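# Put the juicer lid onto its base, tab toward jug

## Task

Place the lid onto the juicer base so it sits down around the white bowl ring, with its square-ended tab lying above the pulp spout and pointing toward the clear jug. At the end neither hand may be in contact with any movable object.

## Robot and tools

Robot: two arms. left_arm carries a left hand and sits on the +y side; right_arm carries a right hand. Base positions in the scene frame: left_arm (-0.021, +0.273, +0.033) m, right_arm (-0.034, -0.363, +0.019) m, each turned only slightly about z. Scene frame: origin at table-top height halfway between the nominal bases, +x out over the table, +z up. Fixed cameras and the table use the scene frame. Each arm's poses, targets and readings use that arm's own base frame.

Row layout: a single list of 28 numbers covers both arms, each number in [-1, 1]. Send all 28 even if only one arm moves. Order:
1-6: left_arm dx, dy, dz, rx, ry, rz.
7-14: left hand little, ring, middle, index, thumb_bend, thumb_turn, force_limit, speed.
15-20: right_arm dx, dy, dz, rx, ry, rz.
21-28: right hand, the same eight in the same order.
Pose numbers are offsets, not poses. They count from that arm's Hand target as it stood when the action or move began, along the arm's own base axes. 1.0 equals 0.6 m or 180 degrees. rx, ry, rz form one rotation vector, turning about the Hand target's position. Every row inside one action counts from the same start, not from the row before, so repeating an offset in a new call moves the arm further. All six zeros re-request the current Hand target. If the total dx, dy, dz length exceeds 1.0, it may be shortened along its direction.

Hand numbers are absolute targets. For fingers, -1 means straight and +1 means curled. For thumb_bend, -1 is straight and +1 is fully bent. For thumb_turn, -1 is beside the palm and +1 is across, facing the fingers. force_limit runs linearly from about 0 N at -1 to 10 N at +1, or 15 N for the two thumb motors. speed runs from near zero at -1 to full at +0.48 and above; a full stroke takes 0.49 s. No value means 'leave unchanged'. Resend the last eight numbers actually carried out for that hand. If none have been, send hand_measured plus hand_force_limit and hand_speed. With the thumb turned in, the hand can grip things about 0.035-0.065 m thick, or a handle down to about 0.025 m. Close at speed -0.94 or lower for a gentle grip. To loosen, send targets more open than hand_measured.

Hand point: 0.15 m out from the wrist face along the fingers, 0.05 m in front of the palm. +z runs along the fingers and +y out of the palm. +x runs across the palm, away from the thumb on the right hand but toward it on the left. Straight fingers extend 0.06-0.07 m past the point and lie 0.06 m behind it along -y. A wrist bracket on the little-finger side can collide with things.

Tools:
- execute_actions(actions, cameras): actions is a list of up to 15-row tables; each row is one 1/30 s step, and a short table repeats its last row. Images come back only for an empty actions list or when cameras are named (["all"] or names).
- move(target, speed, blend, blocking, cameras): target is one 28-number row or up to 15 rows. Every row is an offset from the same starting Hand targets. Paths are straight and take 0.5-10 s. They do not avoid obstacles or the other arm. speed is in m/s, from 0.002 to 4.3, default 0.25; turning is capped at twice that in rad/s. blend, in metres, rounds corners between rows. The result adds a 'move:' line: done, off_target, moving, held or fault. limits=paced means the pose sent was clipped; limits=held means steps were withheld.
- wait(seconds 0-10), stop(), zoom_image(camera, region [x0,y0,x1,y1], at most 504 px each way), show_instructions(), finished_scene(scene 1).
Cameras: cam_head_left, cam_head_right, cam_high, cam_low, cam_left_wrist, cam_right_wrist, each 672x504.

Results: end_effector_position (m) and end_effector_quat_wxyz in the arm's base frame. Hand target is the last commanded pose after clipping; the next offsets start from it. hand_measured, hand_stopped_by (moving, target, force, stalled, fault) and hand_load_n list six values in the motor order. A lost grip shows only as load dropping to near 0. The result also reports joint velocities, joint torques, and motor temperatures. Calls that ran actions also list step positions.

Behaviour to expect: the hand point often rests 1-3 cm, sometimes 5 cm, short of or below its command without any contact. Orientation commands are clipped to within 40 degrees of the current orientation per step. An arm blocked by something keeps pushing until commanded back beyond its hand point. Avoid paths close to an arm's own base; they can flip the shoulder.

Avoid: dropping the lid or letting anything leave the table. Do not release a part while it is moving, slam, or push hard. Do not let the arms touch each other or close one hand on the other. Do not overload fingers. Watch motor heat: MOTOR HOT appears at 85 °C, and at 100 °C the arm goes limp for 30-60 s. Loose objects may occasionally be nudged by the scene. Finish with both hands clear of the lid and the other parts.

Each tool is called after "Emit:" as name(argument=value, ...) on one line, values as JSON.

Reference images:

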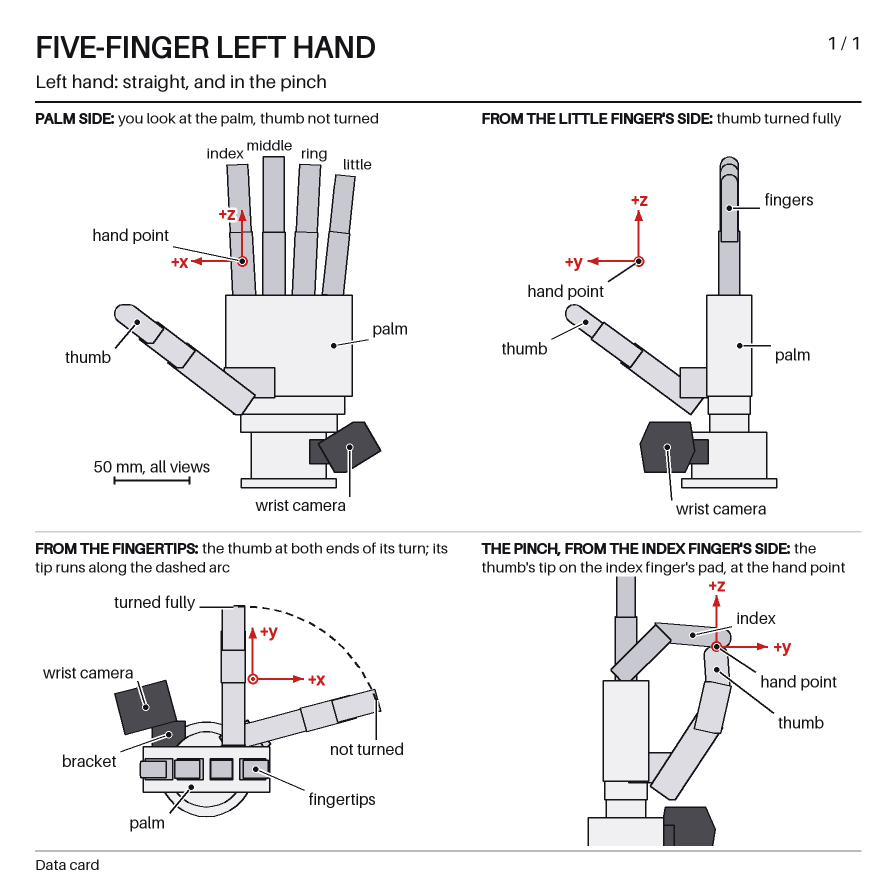

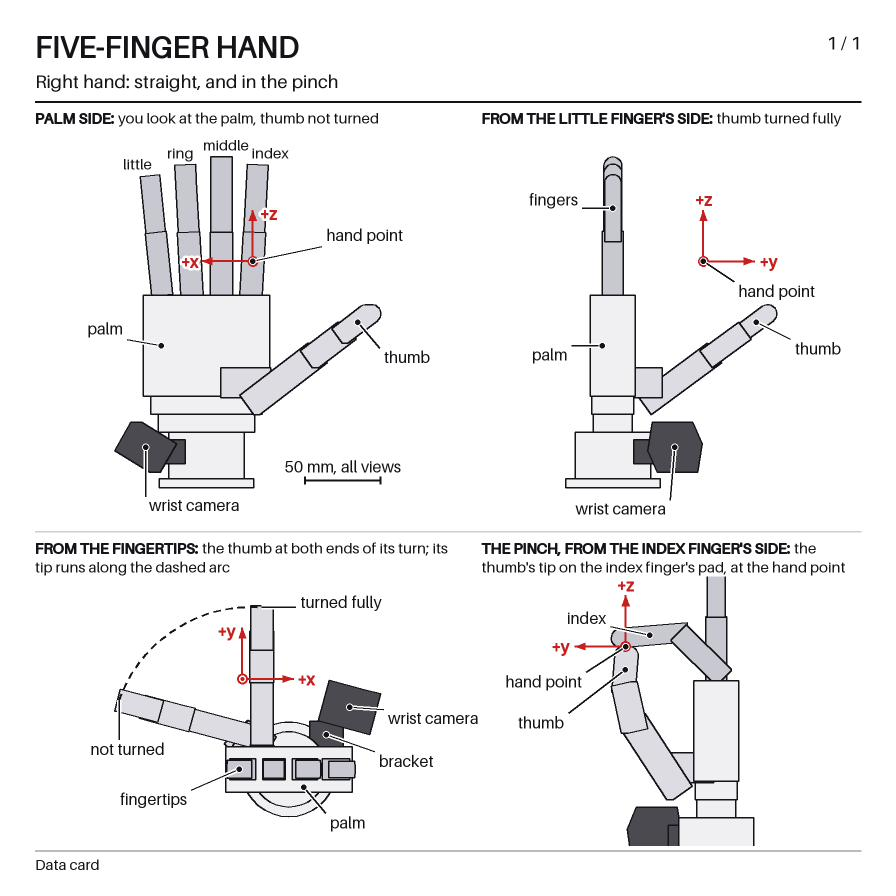

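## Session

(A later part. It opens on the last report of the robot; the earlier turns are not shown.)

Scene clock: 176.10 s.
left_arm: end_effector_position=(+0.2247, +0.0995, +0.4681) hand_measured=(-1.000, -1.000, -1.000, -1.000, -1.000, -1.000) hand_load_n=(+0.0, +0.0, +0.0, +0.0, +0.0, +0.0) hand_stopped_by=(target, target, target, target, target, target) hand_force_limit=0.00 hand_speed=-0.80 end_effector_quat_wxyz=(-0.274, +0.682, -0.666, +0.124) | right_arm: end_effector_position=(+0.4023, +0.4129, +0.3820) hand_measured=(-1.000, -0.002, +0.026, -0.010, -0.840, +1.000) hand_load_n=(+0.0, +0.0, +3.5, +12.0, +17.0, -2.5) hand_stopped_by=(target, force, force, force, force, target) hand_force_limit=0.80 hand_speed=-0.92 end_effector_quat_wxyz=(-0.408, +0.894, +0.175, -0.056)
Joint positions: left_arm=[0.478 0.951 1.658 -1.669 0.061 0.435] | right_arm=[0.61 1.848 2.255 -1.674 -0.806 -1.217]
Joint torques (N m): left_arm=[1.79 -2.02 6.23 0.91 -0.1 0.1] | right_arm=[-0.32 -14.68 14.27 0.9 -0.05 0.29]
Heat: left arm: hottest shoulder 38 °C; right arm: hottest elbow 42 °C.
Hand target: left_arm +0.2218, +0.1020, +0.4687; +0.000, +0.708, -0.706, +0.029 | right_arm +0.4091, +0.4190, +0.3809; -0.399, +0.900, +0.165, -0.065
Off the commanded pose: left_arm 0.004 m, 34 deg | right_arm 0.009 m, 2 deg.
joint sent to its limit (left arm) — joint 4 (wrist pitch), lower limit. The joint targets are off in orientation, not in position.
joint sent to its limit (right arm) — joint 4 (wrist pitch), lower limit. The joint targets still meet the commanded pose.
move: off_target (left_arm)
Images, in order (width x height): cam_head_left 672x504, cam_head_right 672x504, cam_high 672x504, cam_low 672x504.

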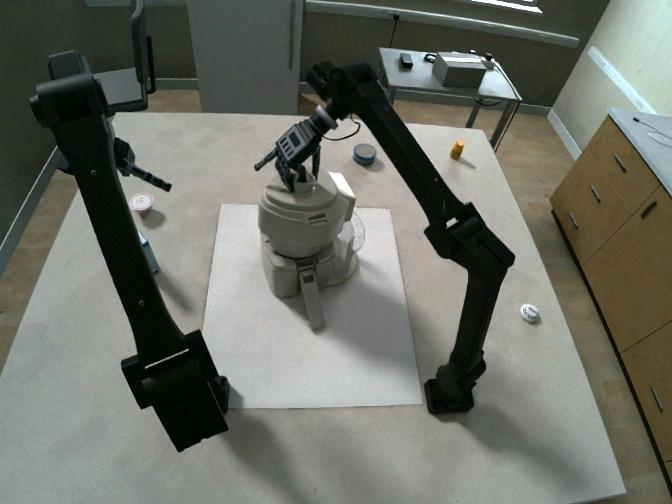

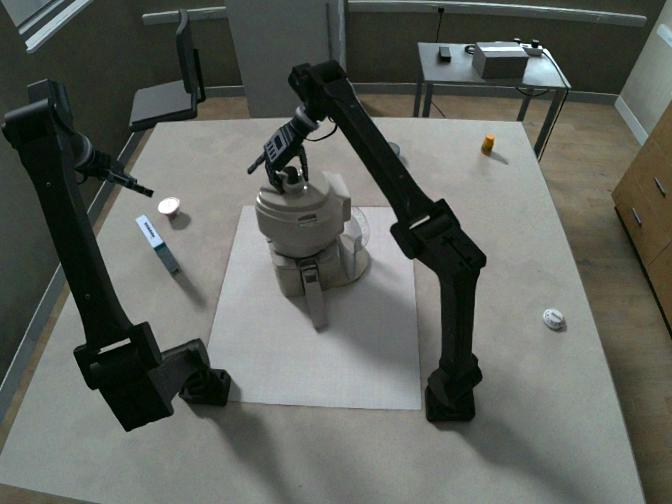

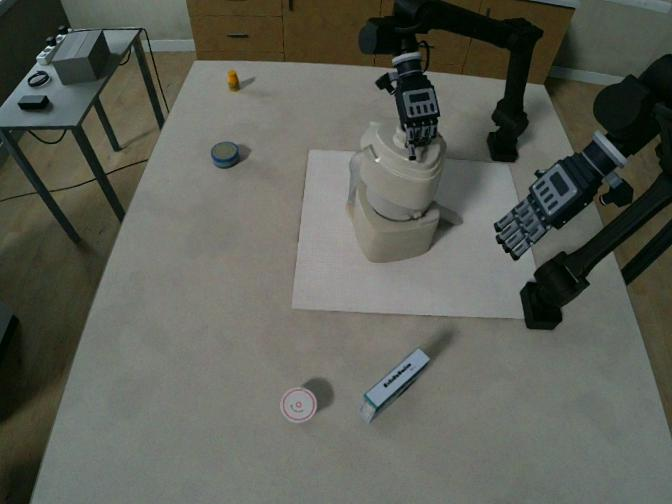

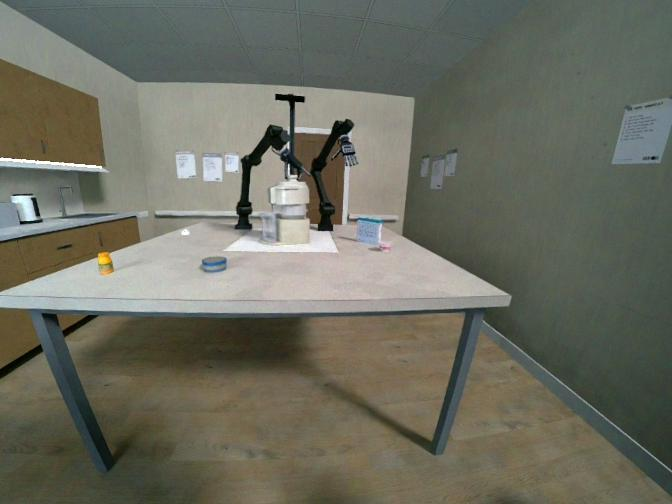

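Emit:
move(target=[0,0,0,0,0,0,-1,-1,-1,-1,-1,-1,0,-0.8,-0.008,-0.02,-0.025,0,0,0,-1,0.5,0.5,0.5,0.25,1,0.8,-0.92], speed=0.04, cameras=["cam_head_left","cam_head_right","cam_high","cam_low"])

Emit:
zoom_image(camera="cam_head_left", region=[245, 200, 345, 300])

Emit:
zoom_image(camera="cam_low", region=[262, 178, 318, 220])

Emit:
zoom_image(camera="cam_high", region=[340, 140, 450, 240])

Emit:
zoom_image(camera="cam_head_right", region=[280, 160, 380, 260])

Scene clock: 178.53 s.
left_arm: end_effector_position=(+0.2247, +0.0995, +0.4681) hand_measured=(-1.000, -1.000, -1.000, -1.000, -1.000, -1.000) hand_load_n=(+0.0, +0.0, +0.0, +0.0, +0.0, +0.0) hand_stopped_by=(target, target, target, target, target, target) hand_force_limit=0.00 hand_speed=-0.80 end_effector_quat_wxyz=(-0.274, +0.682, -0.666, +0.124) | right_arm: end_effector_position=(+0.4043, +0.4127, +0.3611) hand_measured=(-1.000, -0.002, +0.026, -0.010, -0.840, +1.000) hand_load_n=(+0.0, +0.0, +4.0, +13.5, +16.5, -1.5) hand_stopped_by=(target, force, force, force, force, target) hand_force_limit=0.80 hand_speed=-0.92 end_effector_quat_wxyz=(-0.401, +0.897, +0.175, -0.065)
Joint positions: left_arm=[0.478 0.951 1.658 -1.669 0.061 0.435] | right_arm=[0.61 1.848 2.201 -1.649 -0.801 -1.231]
Joint torques (N m): left_arm=[1.67 -2.08 6.26 0.91 -0.11 0.08] | right_arm=[-1.08 -17.67 10.97 0.62 -0.33 0.11]
Heat: left arm: hottest shoulder 38 °C; right arm: hottest elbow 42 °C.
Hand target: left_arm +0.2218, +0.1020, +0.4687; +0.000, +0.708, -0.706, +0.029 | right_arm +0.4043, +0.4070, +0.3659; -0.399, +0.900, +0.165, -0.065
Off the commanded pose: left_arm 0.004 m, 34 deg | right_arm 0.007 m, 1 deg.
joint sent to its limit (left arm) — joint 4 (wrist pitch), lower limit. The joint targets are off in orientation, not in position.
move: off_target (left_arm)
Images, in order (width x height): cam_head_left 672x504, cam_head_right 672x504, cam_high 672x504, cam_low 672x504.

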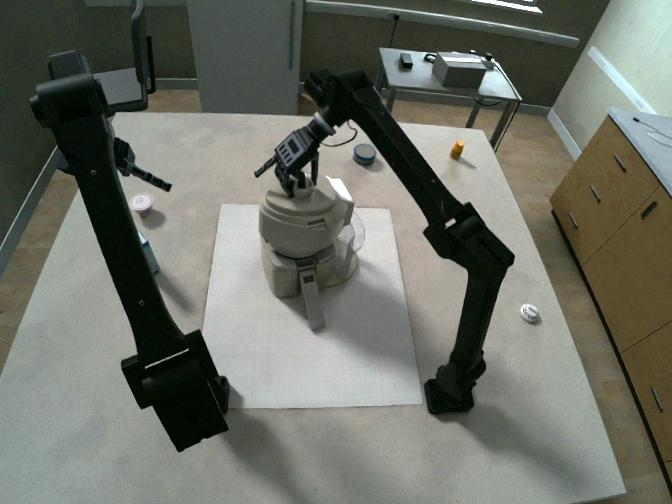

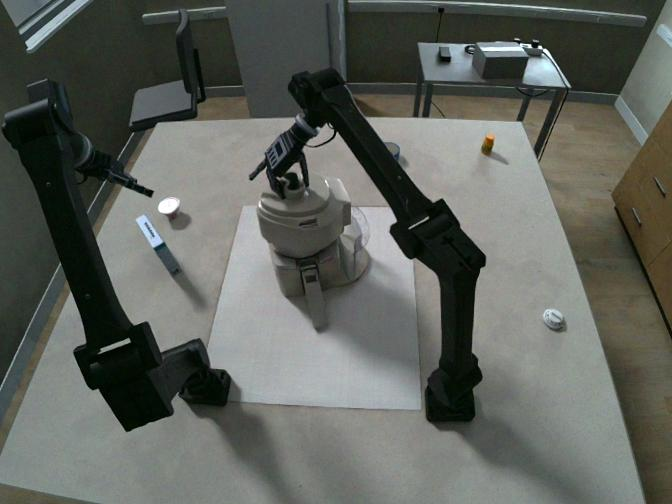

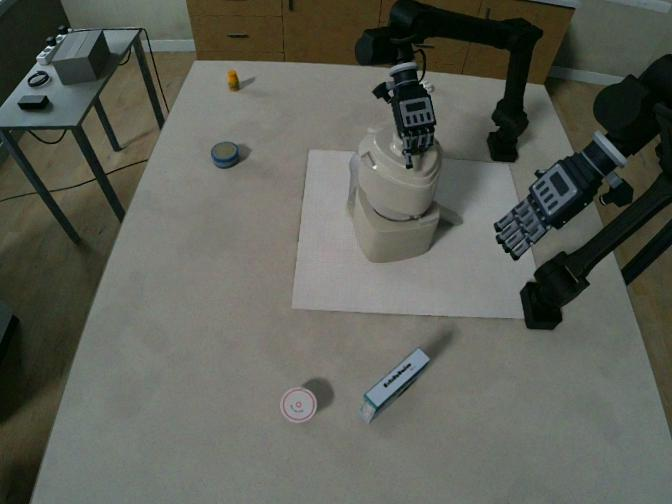

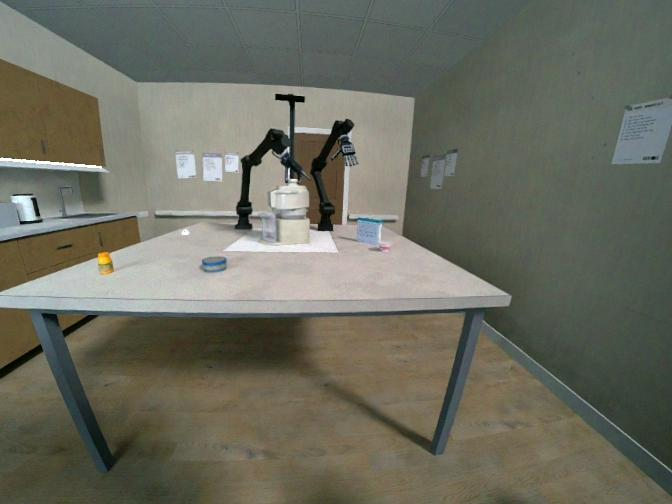

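Scaled by 5.040 from the camera's 672x504 image, which has a finer 960x720 frame.

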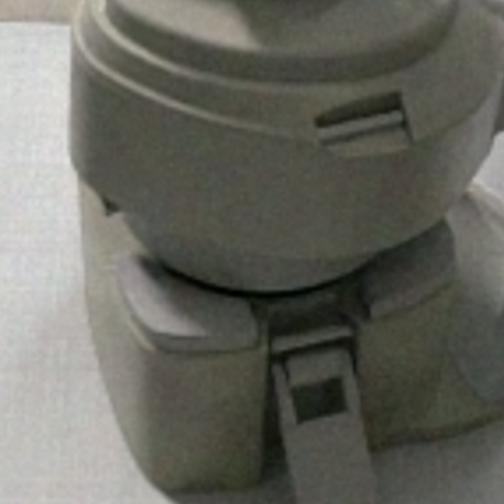

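Scaled by 9.000 from the camera's 672x504 image, which has a finer 960x720 frame.

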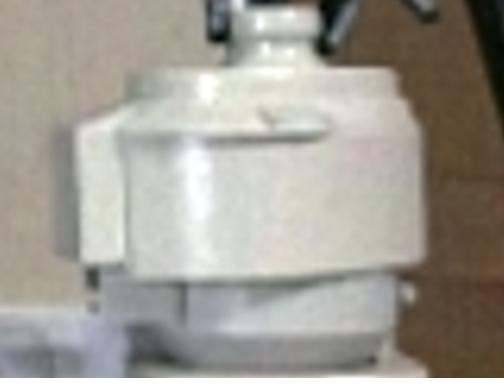

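Scaled by 4.582 from the camera's 672x504 image, which has a finer 960x720 frame.

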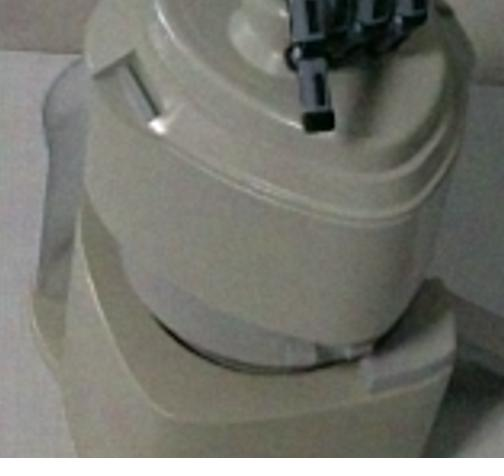

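Scaled by 5.040 from the camera's 672x504 image, which has a finer 960x720 frame.

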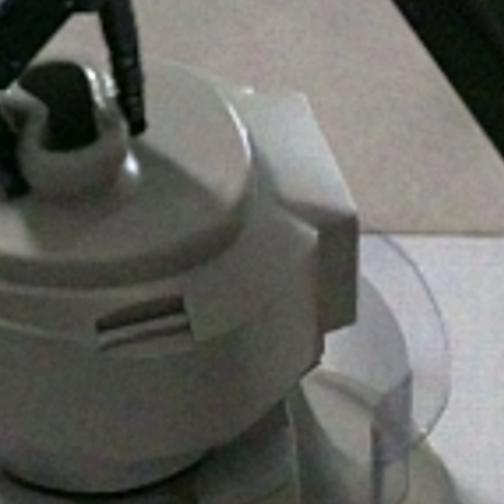

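Emit:
move(target=[0,0,0,0,0,0,-1,-1,-1,-1,-1,-1,0,-0.8,0,0,-0.04,0,0,0,-1,0.5,0.5,0.5,0.25,1,0.8,-0.92], speed=0.04, cameras=["cam_head_left","cam_head_right","cam_high","cam_low"])

Emit:
zoom_image(camera="cam_head_left", region=[245, 200, 345, 300])

Emit:
zoom_image(camera="cam_low", region=[262, 178, 318, 220])

Emit:
zoom_image(camera="cam_high", region=[340, 140, 450, 240])

Emit:
zoom_image(camera="cam_head_right", region=[280, 160, 380, 260])

Scene clock: 179.80 s.
left_arm: end_effector_position=(+0.2247, +0.0995, +0.4681) hand_measured=(-1.000, -1.000, -1.000, -1.000, -1.000, -1.000) hand_load_n=(+0.0, +0.0, +0.0, +0.0, +0.0, +0.0) hand_stopped_by=(target, target, target, target, target, target) hand_force_limit=0.00 hand_speed=-0.80 end_effector_quat_wxyz=(-0.274, +0.682, -0.666, +0.124) | right_arm: end_effector_position=(+0.4059, +0.4146, +0.3384) hand_measured=(-1.000, -0.002, +0.026, -0.010, -0.840, +1.000) hand_load_n=(+0.0, +0.0, +4.0, +13.0, +17.5, -0.5) hand_stopped_by=(target, force, force, force, force, target) hand_force_limit=0.80 hand_speed=-0.92 end_effector_quat_wxyz=(-0.403, +0.896, +0.176, -0.066)
Joint positions: left_arm=[0.478 0.951 1.658 -1.669 0.061 0.435] | right_arm=[0.61 1.83 2.11 -1.576 -0.806 -1.231]
Joint torques (N m): left_arm=[1.49 -1.96 6.24 0.87 -0.11 0.07] | right_arm=[-1.2 -18.49 9.81 0.76 -0.17 0.13]
Heat: left arm: hottest shoulder 38 °C; right arm: hottest elbow 42 °C.
Hand target: left_arm +0.2218, +0.1020, +0.4687; +0.000, +0.708, -0.706, +0.029 | right_arm +0.4043, +0.4069, +0.3420; -0.399, +0.900, +0.165, -0.065
Off the commanded pose: left_arm 0.004 m, 34 deg | right_arm 0.009 m, 1 deg.
joint sent to its limit (left arm) — joint 4 (wrist pitch), lower limit. The joint targets are off in orientation, not in position.
move: off_target (left_arm)
Images, in order (width x height): cam_head_left 672x504, cam_head_right 672x504, cam_high 672x504, cam_low 672x504.

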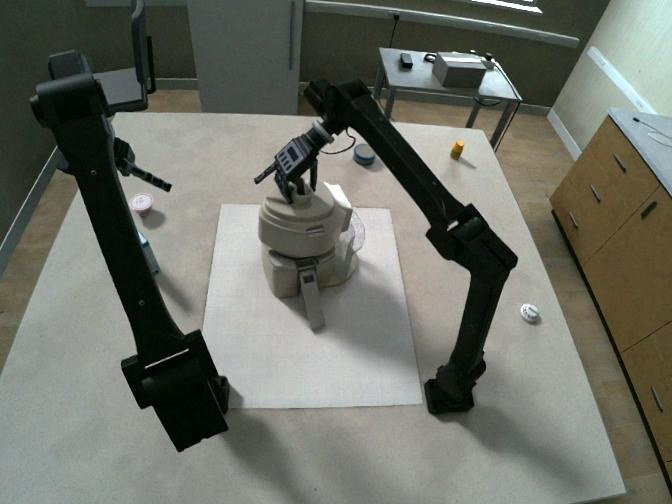

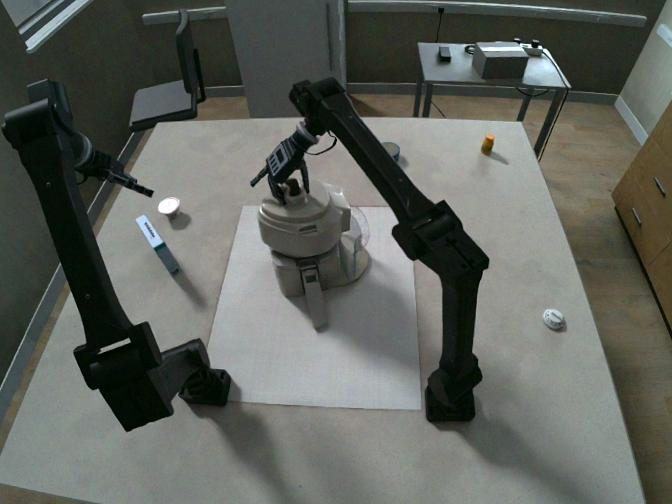

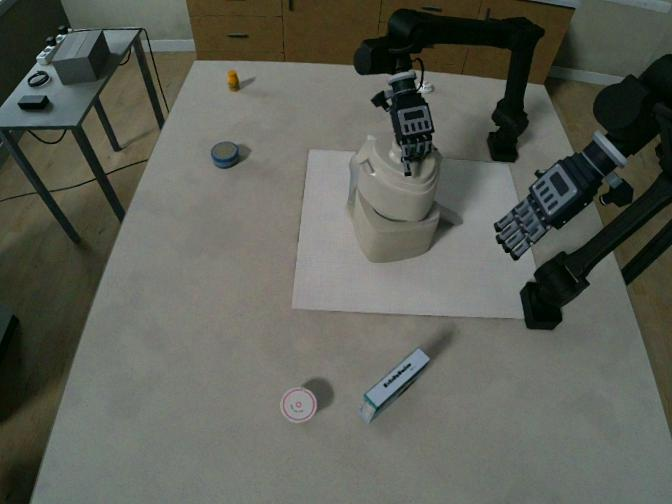

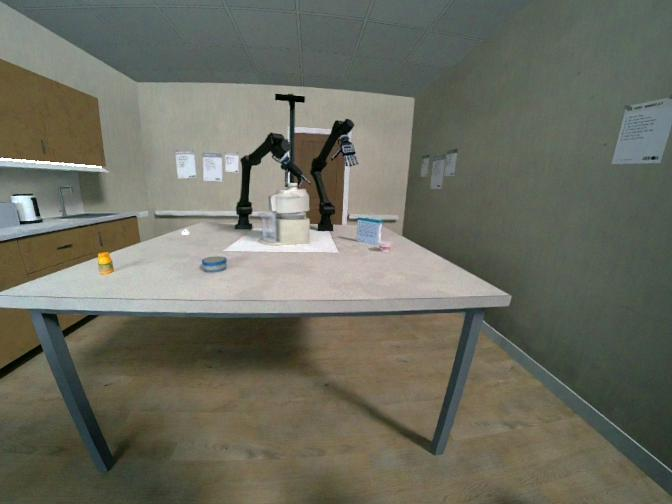

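Scaled by 5.040 from the camera's 672x504 image, which has a finer 960x720 frame.

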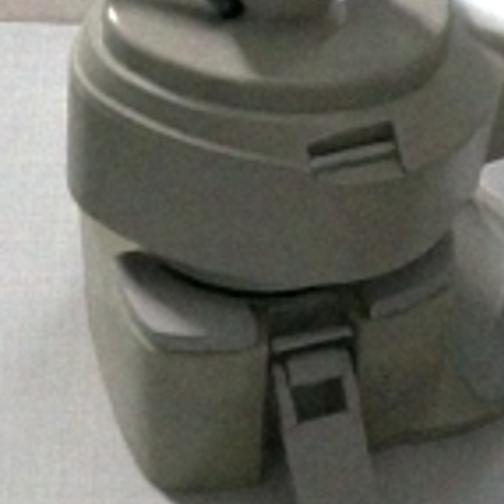

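Scaled by 9.000 from the camera's 672x504 image, which has a finer 960x720 frame.

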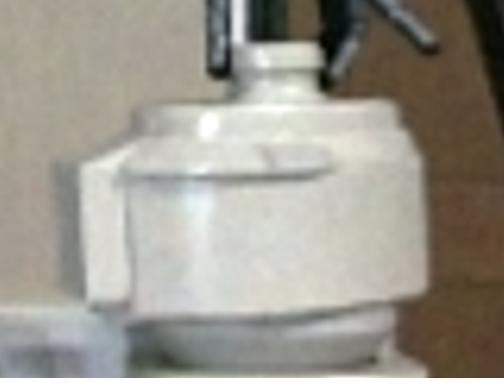

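Scaled by 4.582 from the camera's 672x504 image, which has a finer 960x720 frame.

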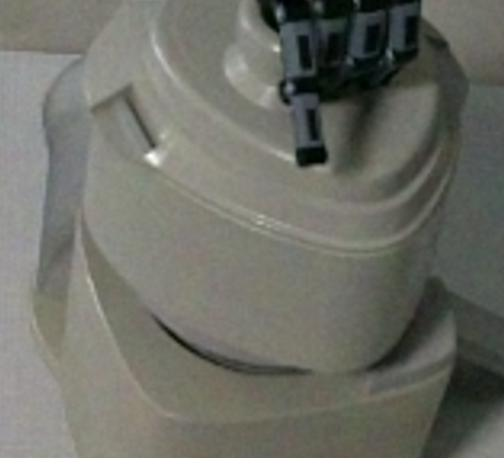

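Scaled by 5.040 from the camera's 672x504 image, which has a finer 960x720 frame.

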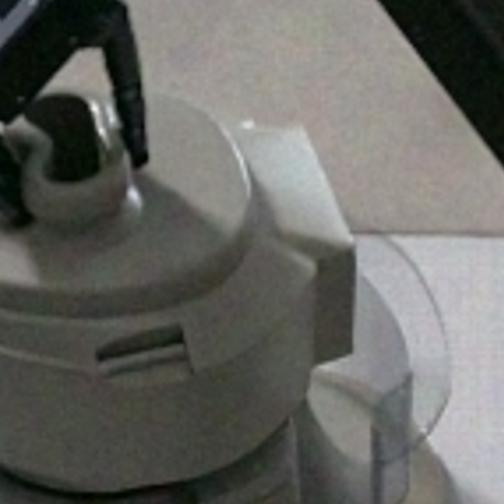

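Emit:
move(target=[0,0,0,0,0,0,-1,-1,-1,-1,-1,-1,0,-0.8,0,0.008,-0.03,0,0,0,-1,0.5,0.5,0.5,0.25,1,0.8,-0.92], speed=0.03, cameras=["cam_head_left","cam_head_right","cam_high","cam_low"])

Emit:
zoom_image(camera="cam_head_left", region=[245, 200, 345, 300])

Emit:
zoom_image(camera="cam_low", region=[262, 178, 318, 220])

Emit:
zoom_image(camera="cam_high", region=[340, 140, 450, 240])

Emit:
zoom_image(camera="cam_head_right", region=[280, 160, 380, 260])

Scene clock: 180.93 s.
left_arm: end_effector_position=(+0.2247, +0.0995, +0.4681) hand_measured=(-1.000, -1.000, -1.000, -1.000, -1.000, -1.000) hand_load_n=(+0.0, +0.0, +0.0, +0.0, +0.5, +0.0) hand_stopped_by=(target, target, target, target, target, target) hand_force_limit=0.00 hand_speed=-0.80 end_effector_quat_wxyz=(-0.274, +0.682, -0.666, +0.124) | right_arm: end_effector_position=(+0.4057, +0.4150, +0.3366) hand_measured=(-1.000, -0.002, +0.026, -0.010, -0.840, +1.000) hand_load_n=(-0.5, +0.0, +5.0, +10.0, +17.0, -2.5) hand_stopped_by=(target, force, force, force, force, target) hand_force_limit=0.80 hand_speed=-0.92 end_effector_quat_wxyz=(-0.410, +0.893, +0.180, -0.053)
Joint positions: left_arm=[0.478 0.951 1.658 -1.669 0.061 0.435] | right_arm=[0.61 1.803 2.063 -1.523 -0.808 -1.226]
Joint torques (N m): left_arm=[1.55 -1.96 6.2 0.92 -0.11 0.09] | right_arm=[-0.38 -16.38 8.8 1.11 -0.04 0.18]
Heat: left arm: hottest shoulder 38 °C; right arm: hottest elbow 42 °C.
Hand target: left_arm +0.2218, +0.1020, +0.4687; +0.000, +0.708, -0.706, +0.029 | right_arm +0.4044, +0.4118, +0.3239; -0.399, +0.900, +0.165, -0.065
Off the commanded pose: left_arm 0.004 m, 34 deg | right_arm 0.013 m, 3 deg.
joint sent to its limit (left arm) — joint 4 (wrist pitch), lower limit. The joint targets are off in orientation, not in position.
move: off_target (left_arm, right_arm)
Images, in order (width x height): cam_head_left 672x504, cam_head_right 672x504, cam_high 672x504, cam_low 672x504.

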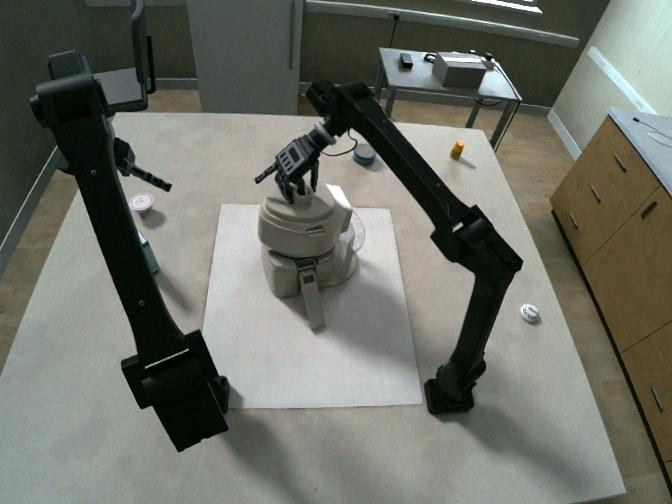

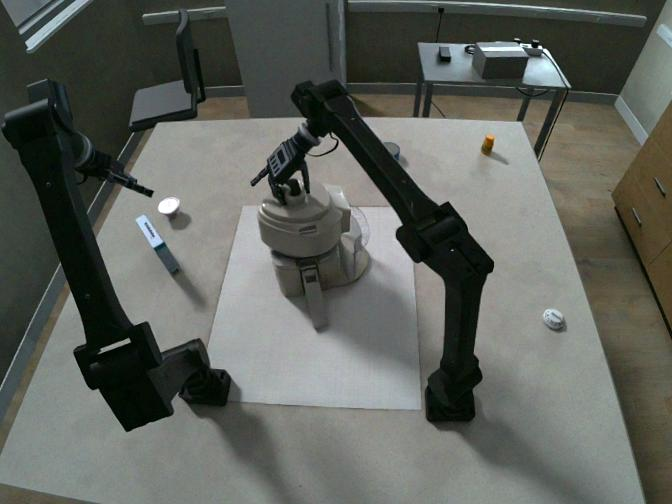

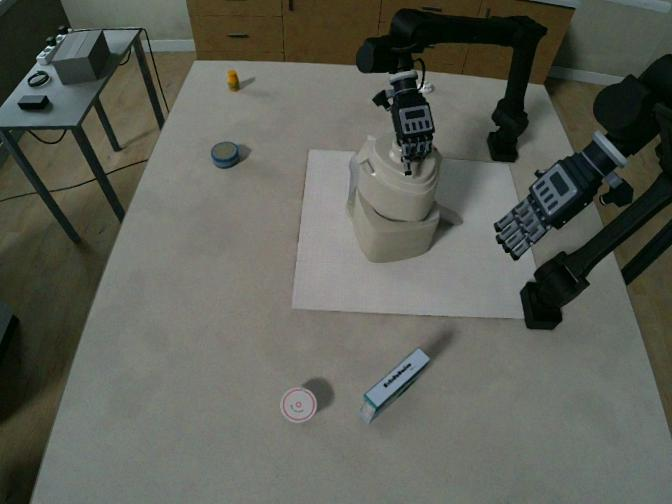

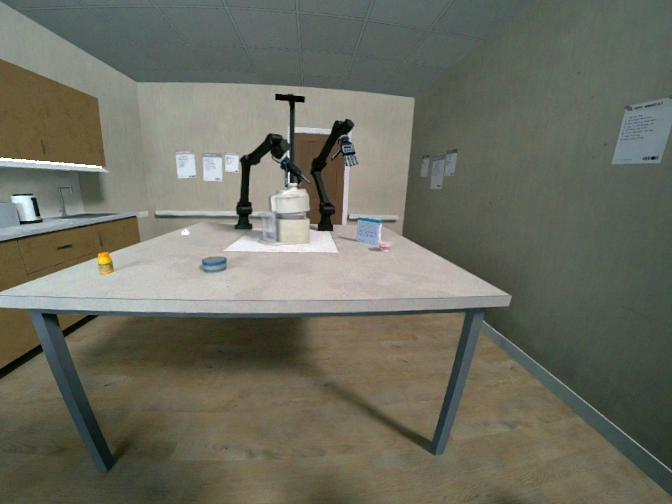

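Scaled by 5.040 from the camera's 672x504 image, which has a finer 960x720 frame.

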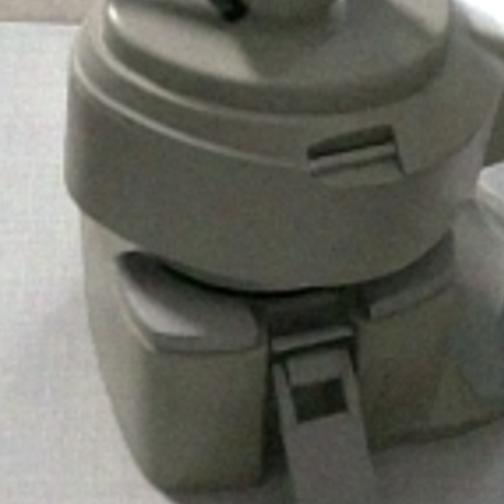

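Scaled by 9.000 from the camera's 672x504 image, which has a finer 960x720 frame.

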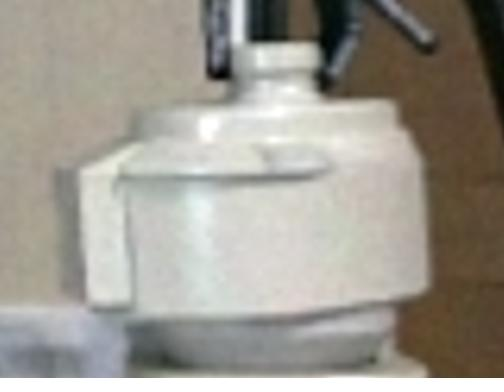

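Scaled by 4.582 from the camera's 672x504 image, which has a finer 960x720 frame.

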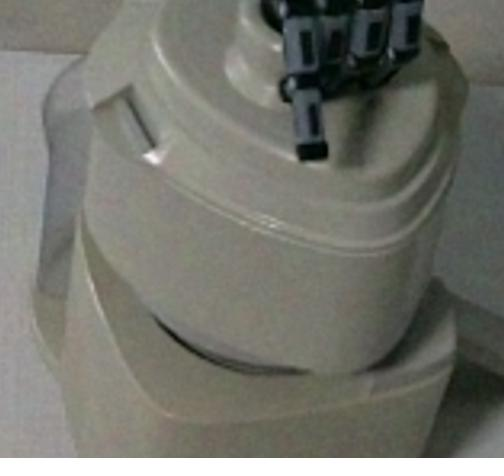

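Scaled by 5.040 from the camera's 672x504 image, which has a finer 960x720 frame.

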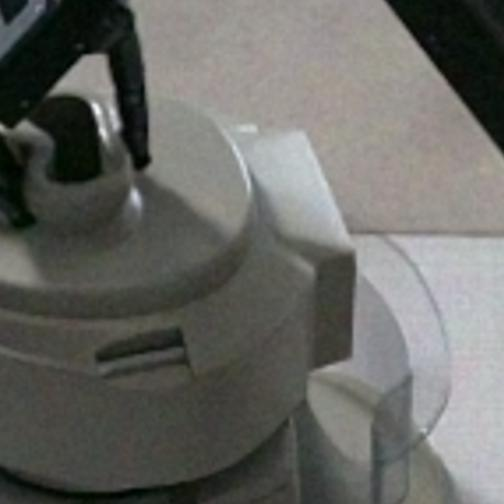

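Emit:
zoom_image(camera="cam_head_left", region=[255, 225, 345, 275])

Emit:
zoom_image(camera="cam_head_right", region=[255, 225, 345, 275])

Emit:
zoom_image(camera="cam_high", region=[345, 190, 445, 245])

Emit:
zoom_image(camera="cam_low", region=[255, 195, 325, 250])

Scaled by 5.600 from the camera's 672x504 image, which has a finer 960x720 frame.

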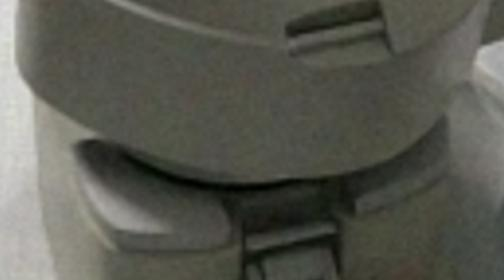

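Scaled by 5.600 from the camera's 672x504 image, which has a finer 960x720 frame.

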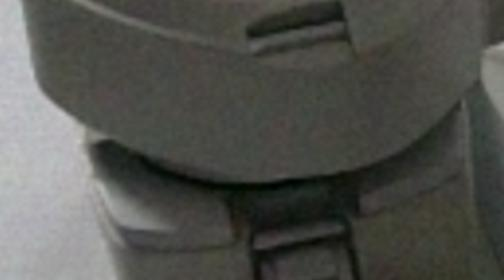

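Scaled by 5.040 from the camera's 672x504 image, which has a finer 960x720 frame.

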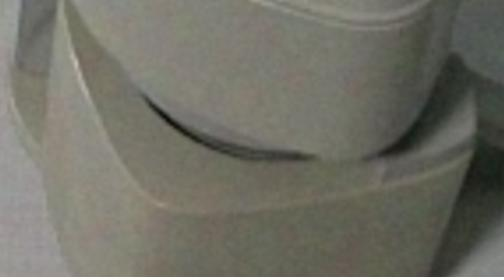

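Scaled by 7.200 from the camera's 672x504 image, which has a finer 960x720 frame.

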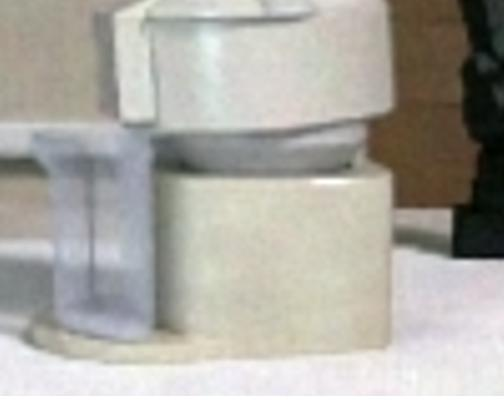

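Emit:
move(target=[0,0,0,0,0,0,-1,-1,-1,-1,-1,-1,0,-0.8,0.002,0.004,-0.02,0,0,0,-1,0.5,0.5,0.5,0.25,1,0.8,-0.92], speed=0.03, cameras=["cam_head_left","cam_head_right","cam_high","cam_low"])

Emit:
zoom_image(camera="cam_low", region=[262, 178, 318, 220])

Emit:
zoom_image(camera="cam_head_left", region=[245, 200, 345, 300])

Scene clock: 185.23 s.
left_arm: end_effector_position=(+0.2247, +0.0995, +0.4681) hand_measured=(-1.000, -1.000, -1.000, -1.000, -1.000, -1.000) hand_load_n=(+0.0, +0.0, +0.0, +0.0, +0.0, +0.0) hand_stopped_by=(target, target, target, target, target, target) hand_force_limit=0.00 hand_speed=-0.80 end_effector_quat_wxyz=(-0.274, +0.682, -0.666, +0.124) | right_arm: end_effector_position=(+0.4050, +0.4160, +0.3348) hand_measured=(-1.000, -0.002, +0.026, -0.010, -0.840, +1.000) hand_load_n=(+0.0, +0.0, +4.5, +10.0, +17.0, -1.5) hand_stopped_by=(target, force, force, force, force, target) hand_force_limit=0.80 hand_speed=-0.92 end_effector_quat_wxyz=(-0.415, +0.891, +0.179, -0.049)
Joint positions: left_arm=[0.478 0.951 1.658 -1.669 0.061 0.435] | right_arm=[0.61 1.788 2.035 -1.491 -0.814 -1.217]
Joint torques (N m): left_arm=[1.55 -2.02 6.27 0.9 -0.1 0.07] | right_arm=[-0.73 -15.38 8.23 1.22 0.21 0.09]
Heat: left arm: hottest shoulder 38 °C; right arm: hottest elbow 42 °C.
Hand target: left_arm +0.2218, +0.1020, +0.4687; +0.000, +0.708, -0.706, +0.029 | right_arm +0.4056, +0.4141, +0.3121; -0.399, +0.900, +0.165, -0.065
Off the commanded pose: left_arm 0.004 m, 34 deg | right_arm 0.023 m, 3 deg.
joint sent to its limit (left arm) — joint 4 (wrist pitch), lower limit. The joint targets are off in orientation, not in position.
move: off_target (left_arm, right_arm)
Images, in order (width x height): cam_head_left 672x504, cam_head_right 672x504, cam_high 672x504, cam_low 672x504.

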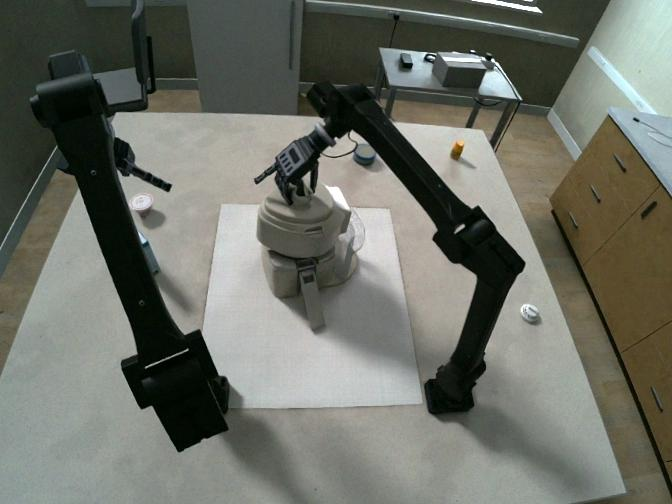

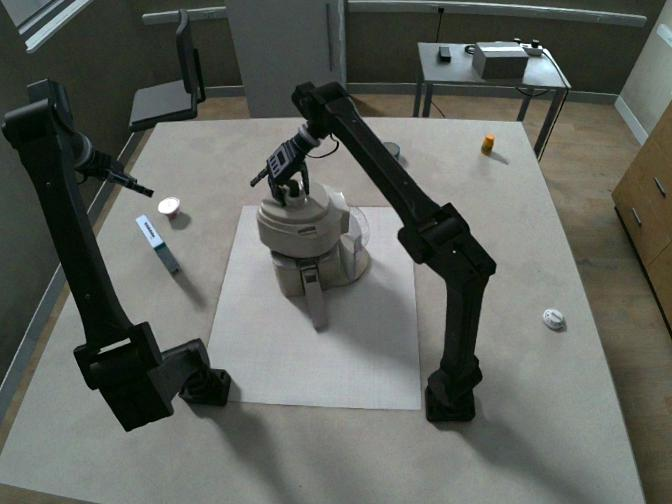

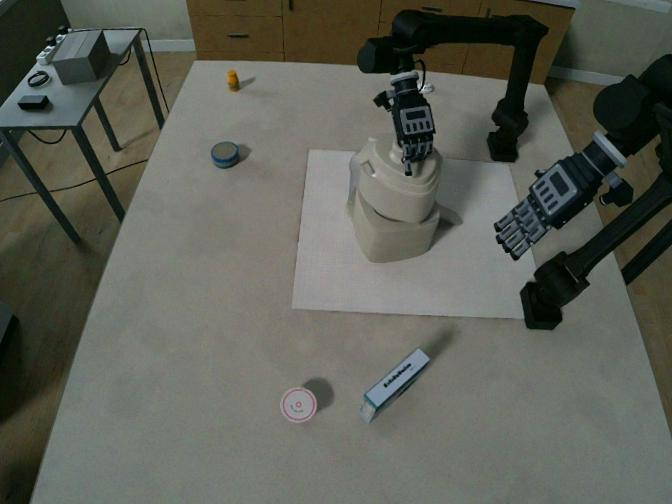

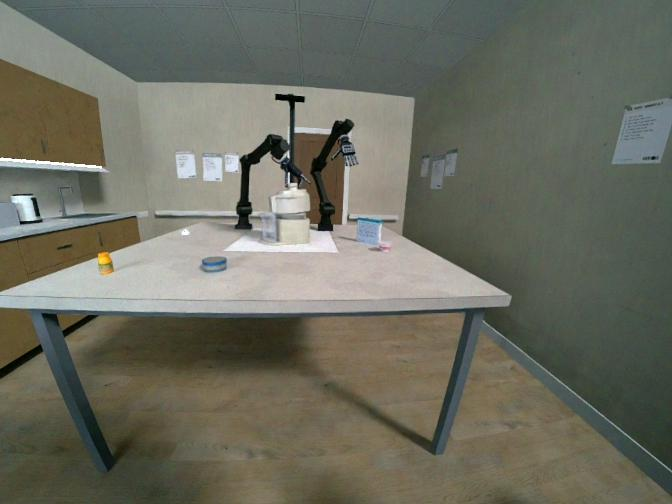

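Scaled by 9.000 from the camera's 672x504 image, which has a finer 960x720 frame.

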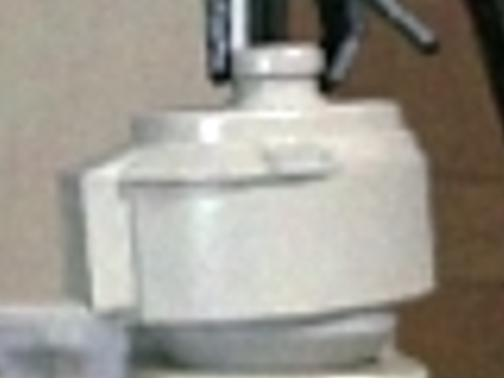

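Scaled by 5.040 from the camera's 672x504 image, which has a finer 960x720 frame.

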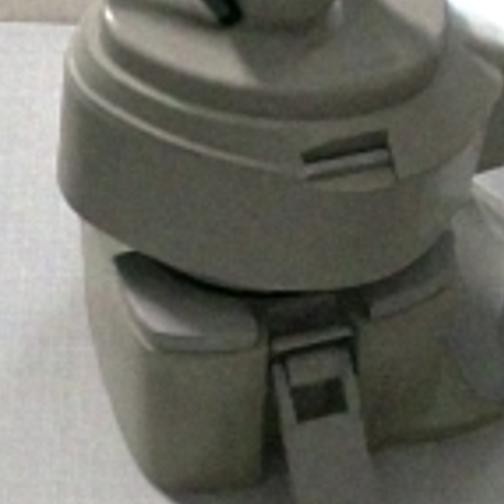

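Emit:
move(target=[0,0,0,0,0,0,-1,-1,-1,-1,-1,-1,0,-0.8,0,0.002,0.046,0,0,0,-1,0.5,0.5,0.5,0.25,1,0.8,-0.92], speed=0.03, cameras=["cam_low","cam_head_left","cam_high","cam_head_right"])

Emit:
zoom_image(camera="cam_low", region=[262, 178, 318, 220])

Emit:
zoom_image(camera="cam_head_left", region=[245, 200, 345, 300])

Scene clock: 192.60 s.
left_arm: end_effector_position=(+0.2247, +0.0995, +0.4681) hand_measured=(-1.000, -1.000, -1.000, -1.000, -1.000, -1.000) hand_load_n=(+0.0, +0.0, +0.0, +0.0, +0.0, +0.0) hand_stopped_by=(target, target, target, target, target, target) hand_force_limit=0.00 hand_speed=-0.80 end_effector_quat_wxyz=(-0.274, +0.682, -0.666, +0.124) | right_arm: end_effector_position=(+0.4027, +0.4150, +0.3370) hand_measured=(-1.000, -0.002, +0.026, -0.010, -0.840, +1.000) hand_load_n=(+0.0, +0.0, +5.0, +12.0, +16.5, -2.0) hand_stopped_by=(target, force, force, force, force, target) hand_force_limit=0.80 hand_speed=-0.92 end_effector_quat_wxyz=(-0.408, +0.894, +0.175, -0.059)
Joint positions: left_arm=[0.478 0.951 1.658 -1.669 0.061 0.435] | right_arm=[0.612 1.804 2.066 -1.533 -0.809 -1.217]
Joint torques (N m): left_arm=[1.61 -2.02 6.2 0.92 -0.1 0.09] | right_arm=[-0.97 -15.15 14.54 -0.12 0.04 0.17]
Heat: left arm: hottest shoulder 38 °C; right arm: hottest elbow 42 °C.
Hand target: left_arm +0.2218, +0.1020, +0.4687; +0.000, +0.708, -0.706, +0.029 | right_arm +0.4056, +0.4153, +0.3395; -0.399, +0.900, +0.165, -0.065
Off the commanded pose: left_arm 0.004 m, 34 deg | right_arm 0.004 m, 2 deg.
joint sent to its limit (left arm) — joint 4 (wrist pitch), lower limit. The joint targets are off in orientation, not in position.
move: off_target (left_arm)
Images, in order (width x height): cam_head_left 672x504, cam_head_right 672x504, cam_high 672x504, cam_low 672x504.

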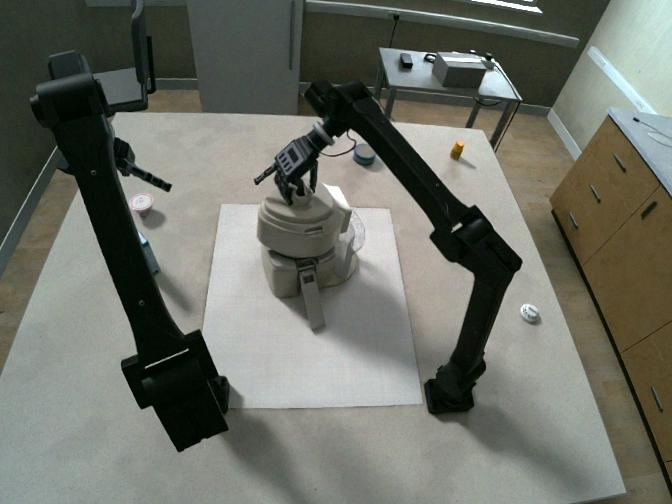

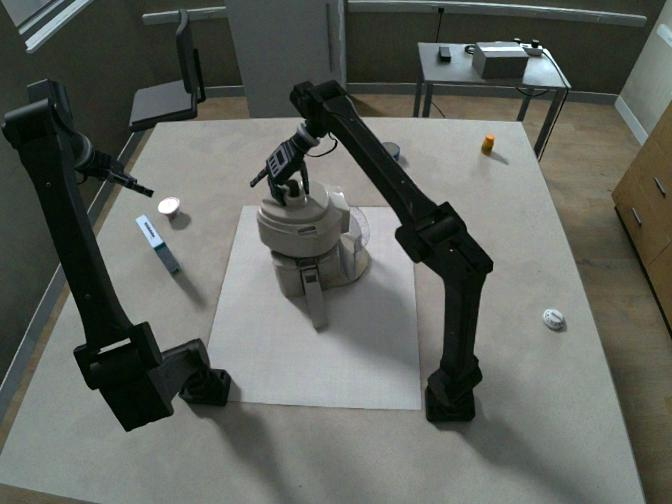

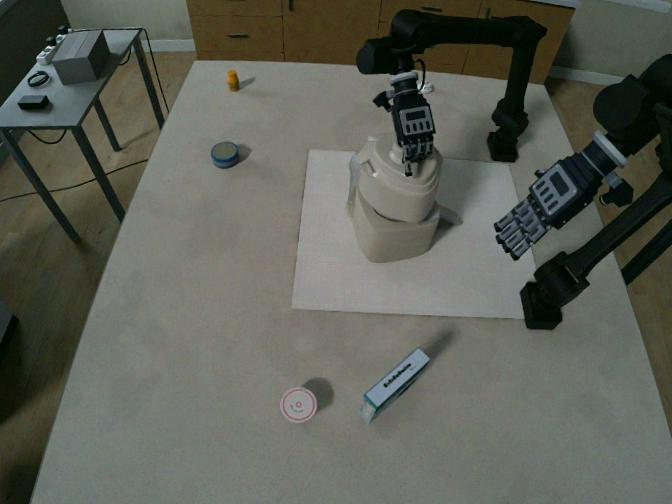

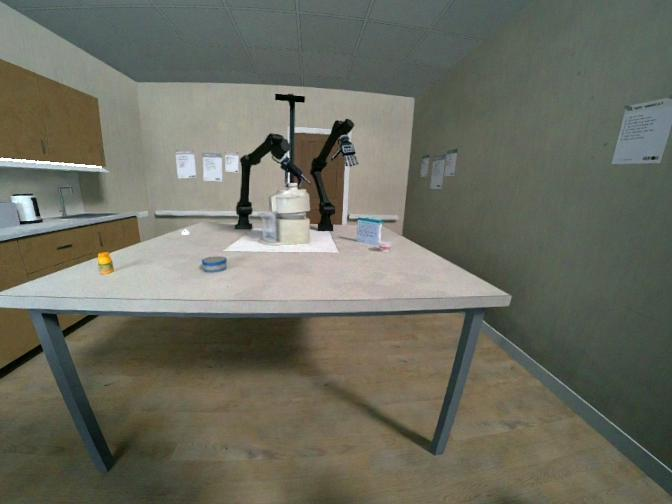

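Scaled by 9.000 from the camera's 672x504 image, which has a finer 960x720 frame.

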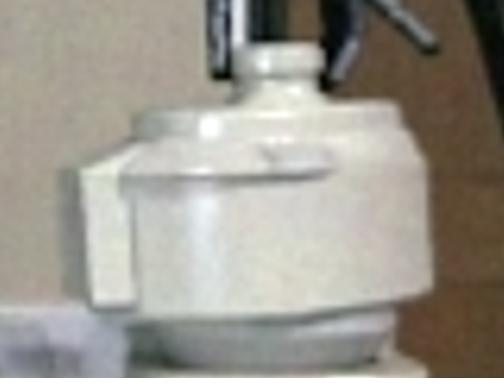

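Scaled by 5.040 from the camera's 672x504 image, which has a finer 960x720 frame.

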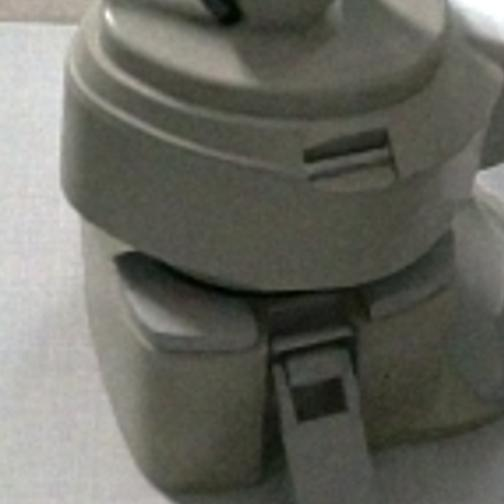

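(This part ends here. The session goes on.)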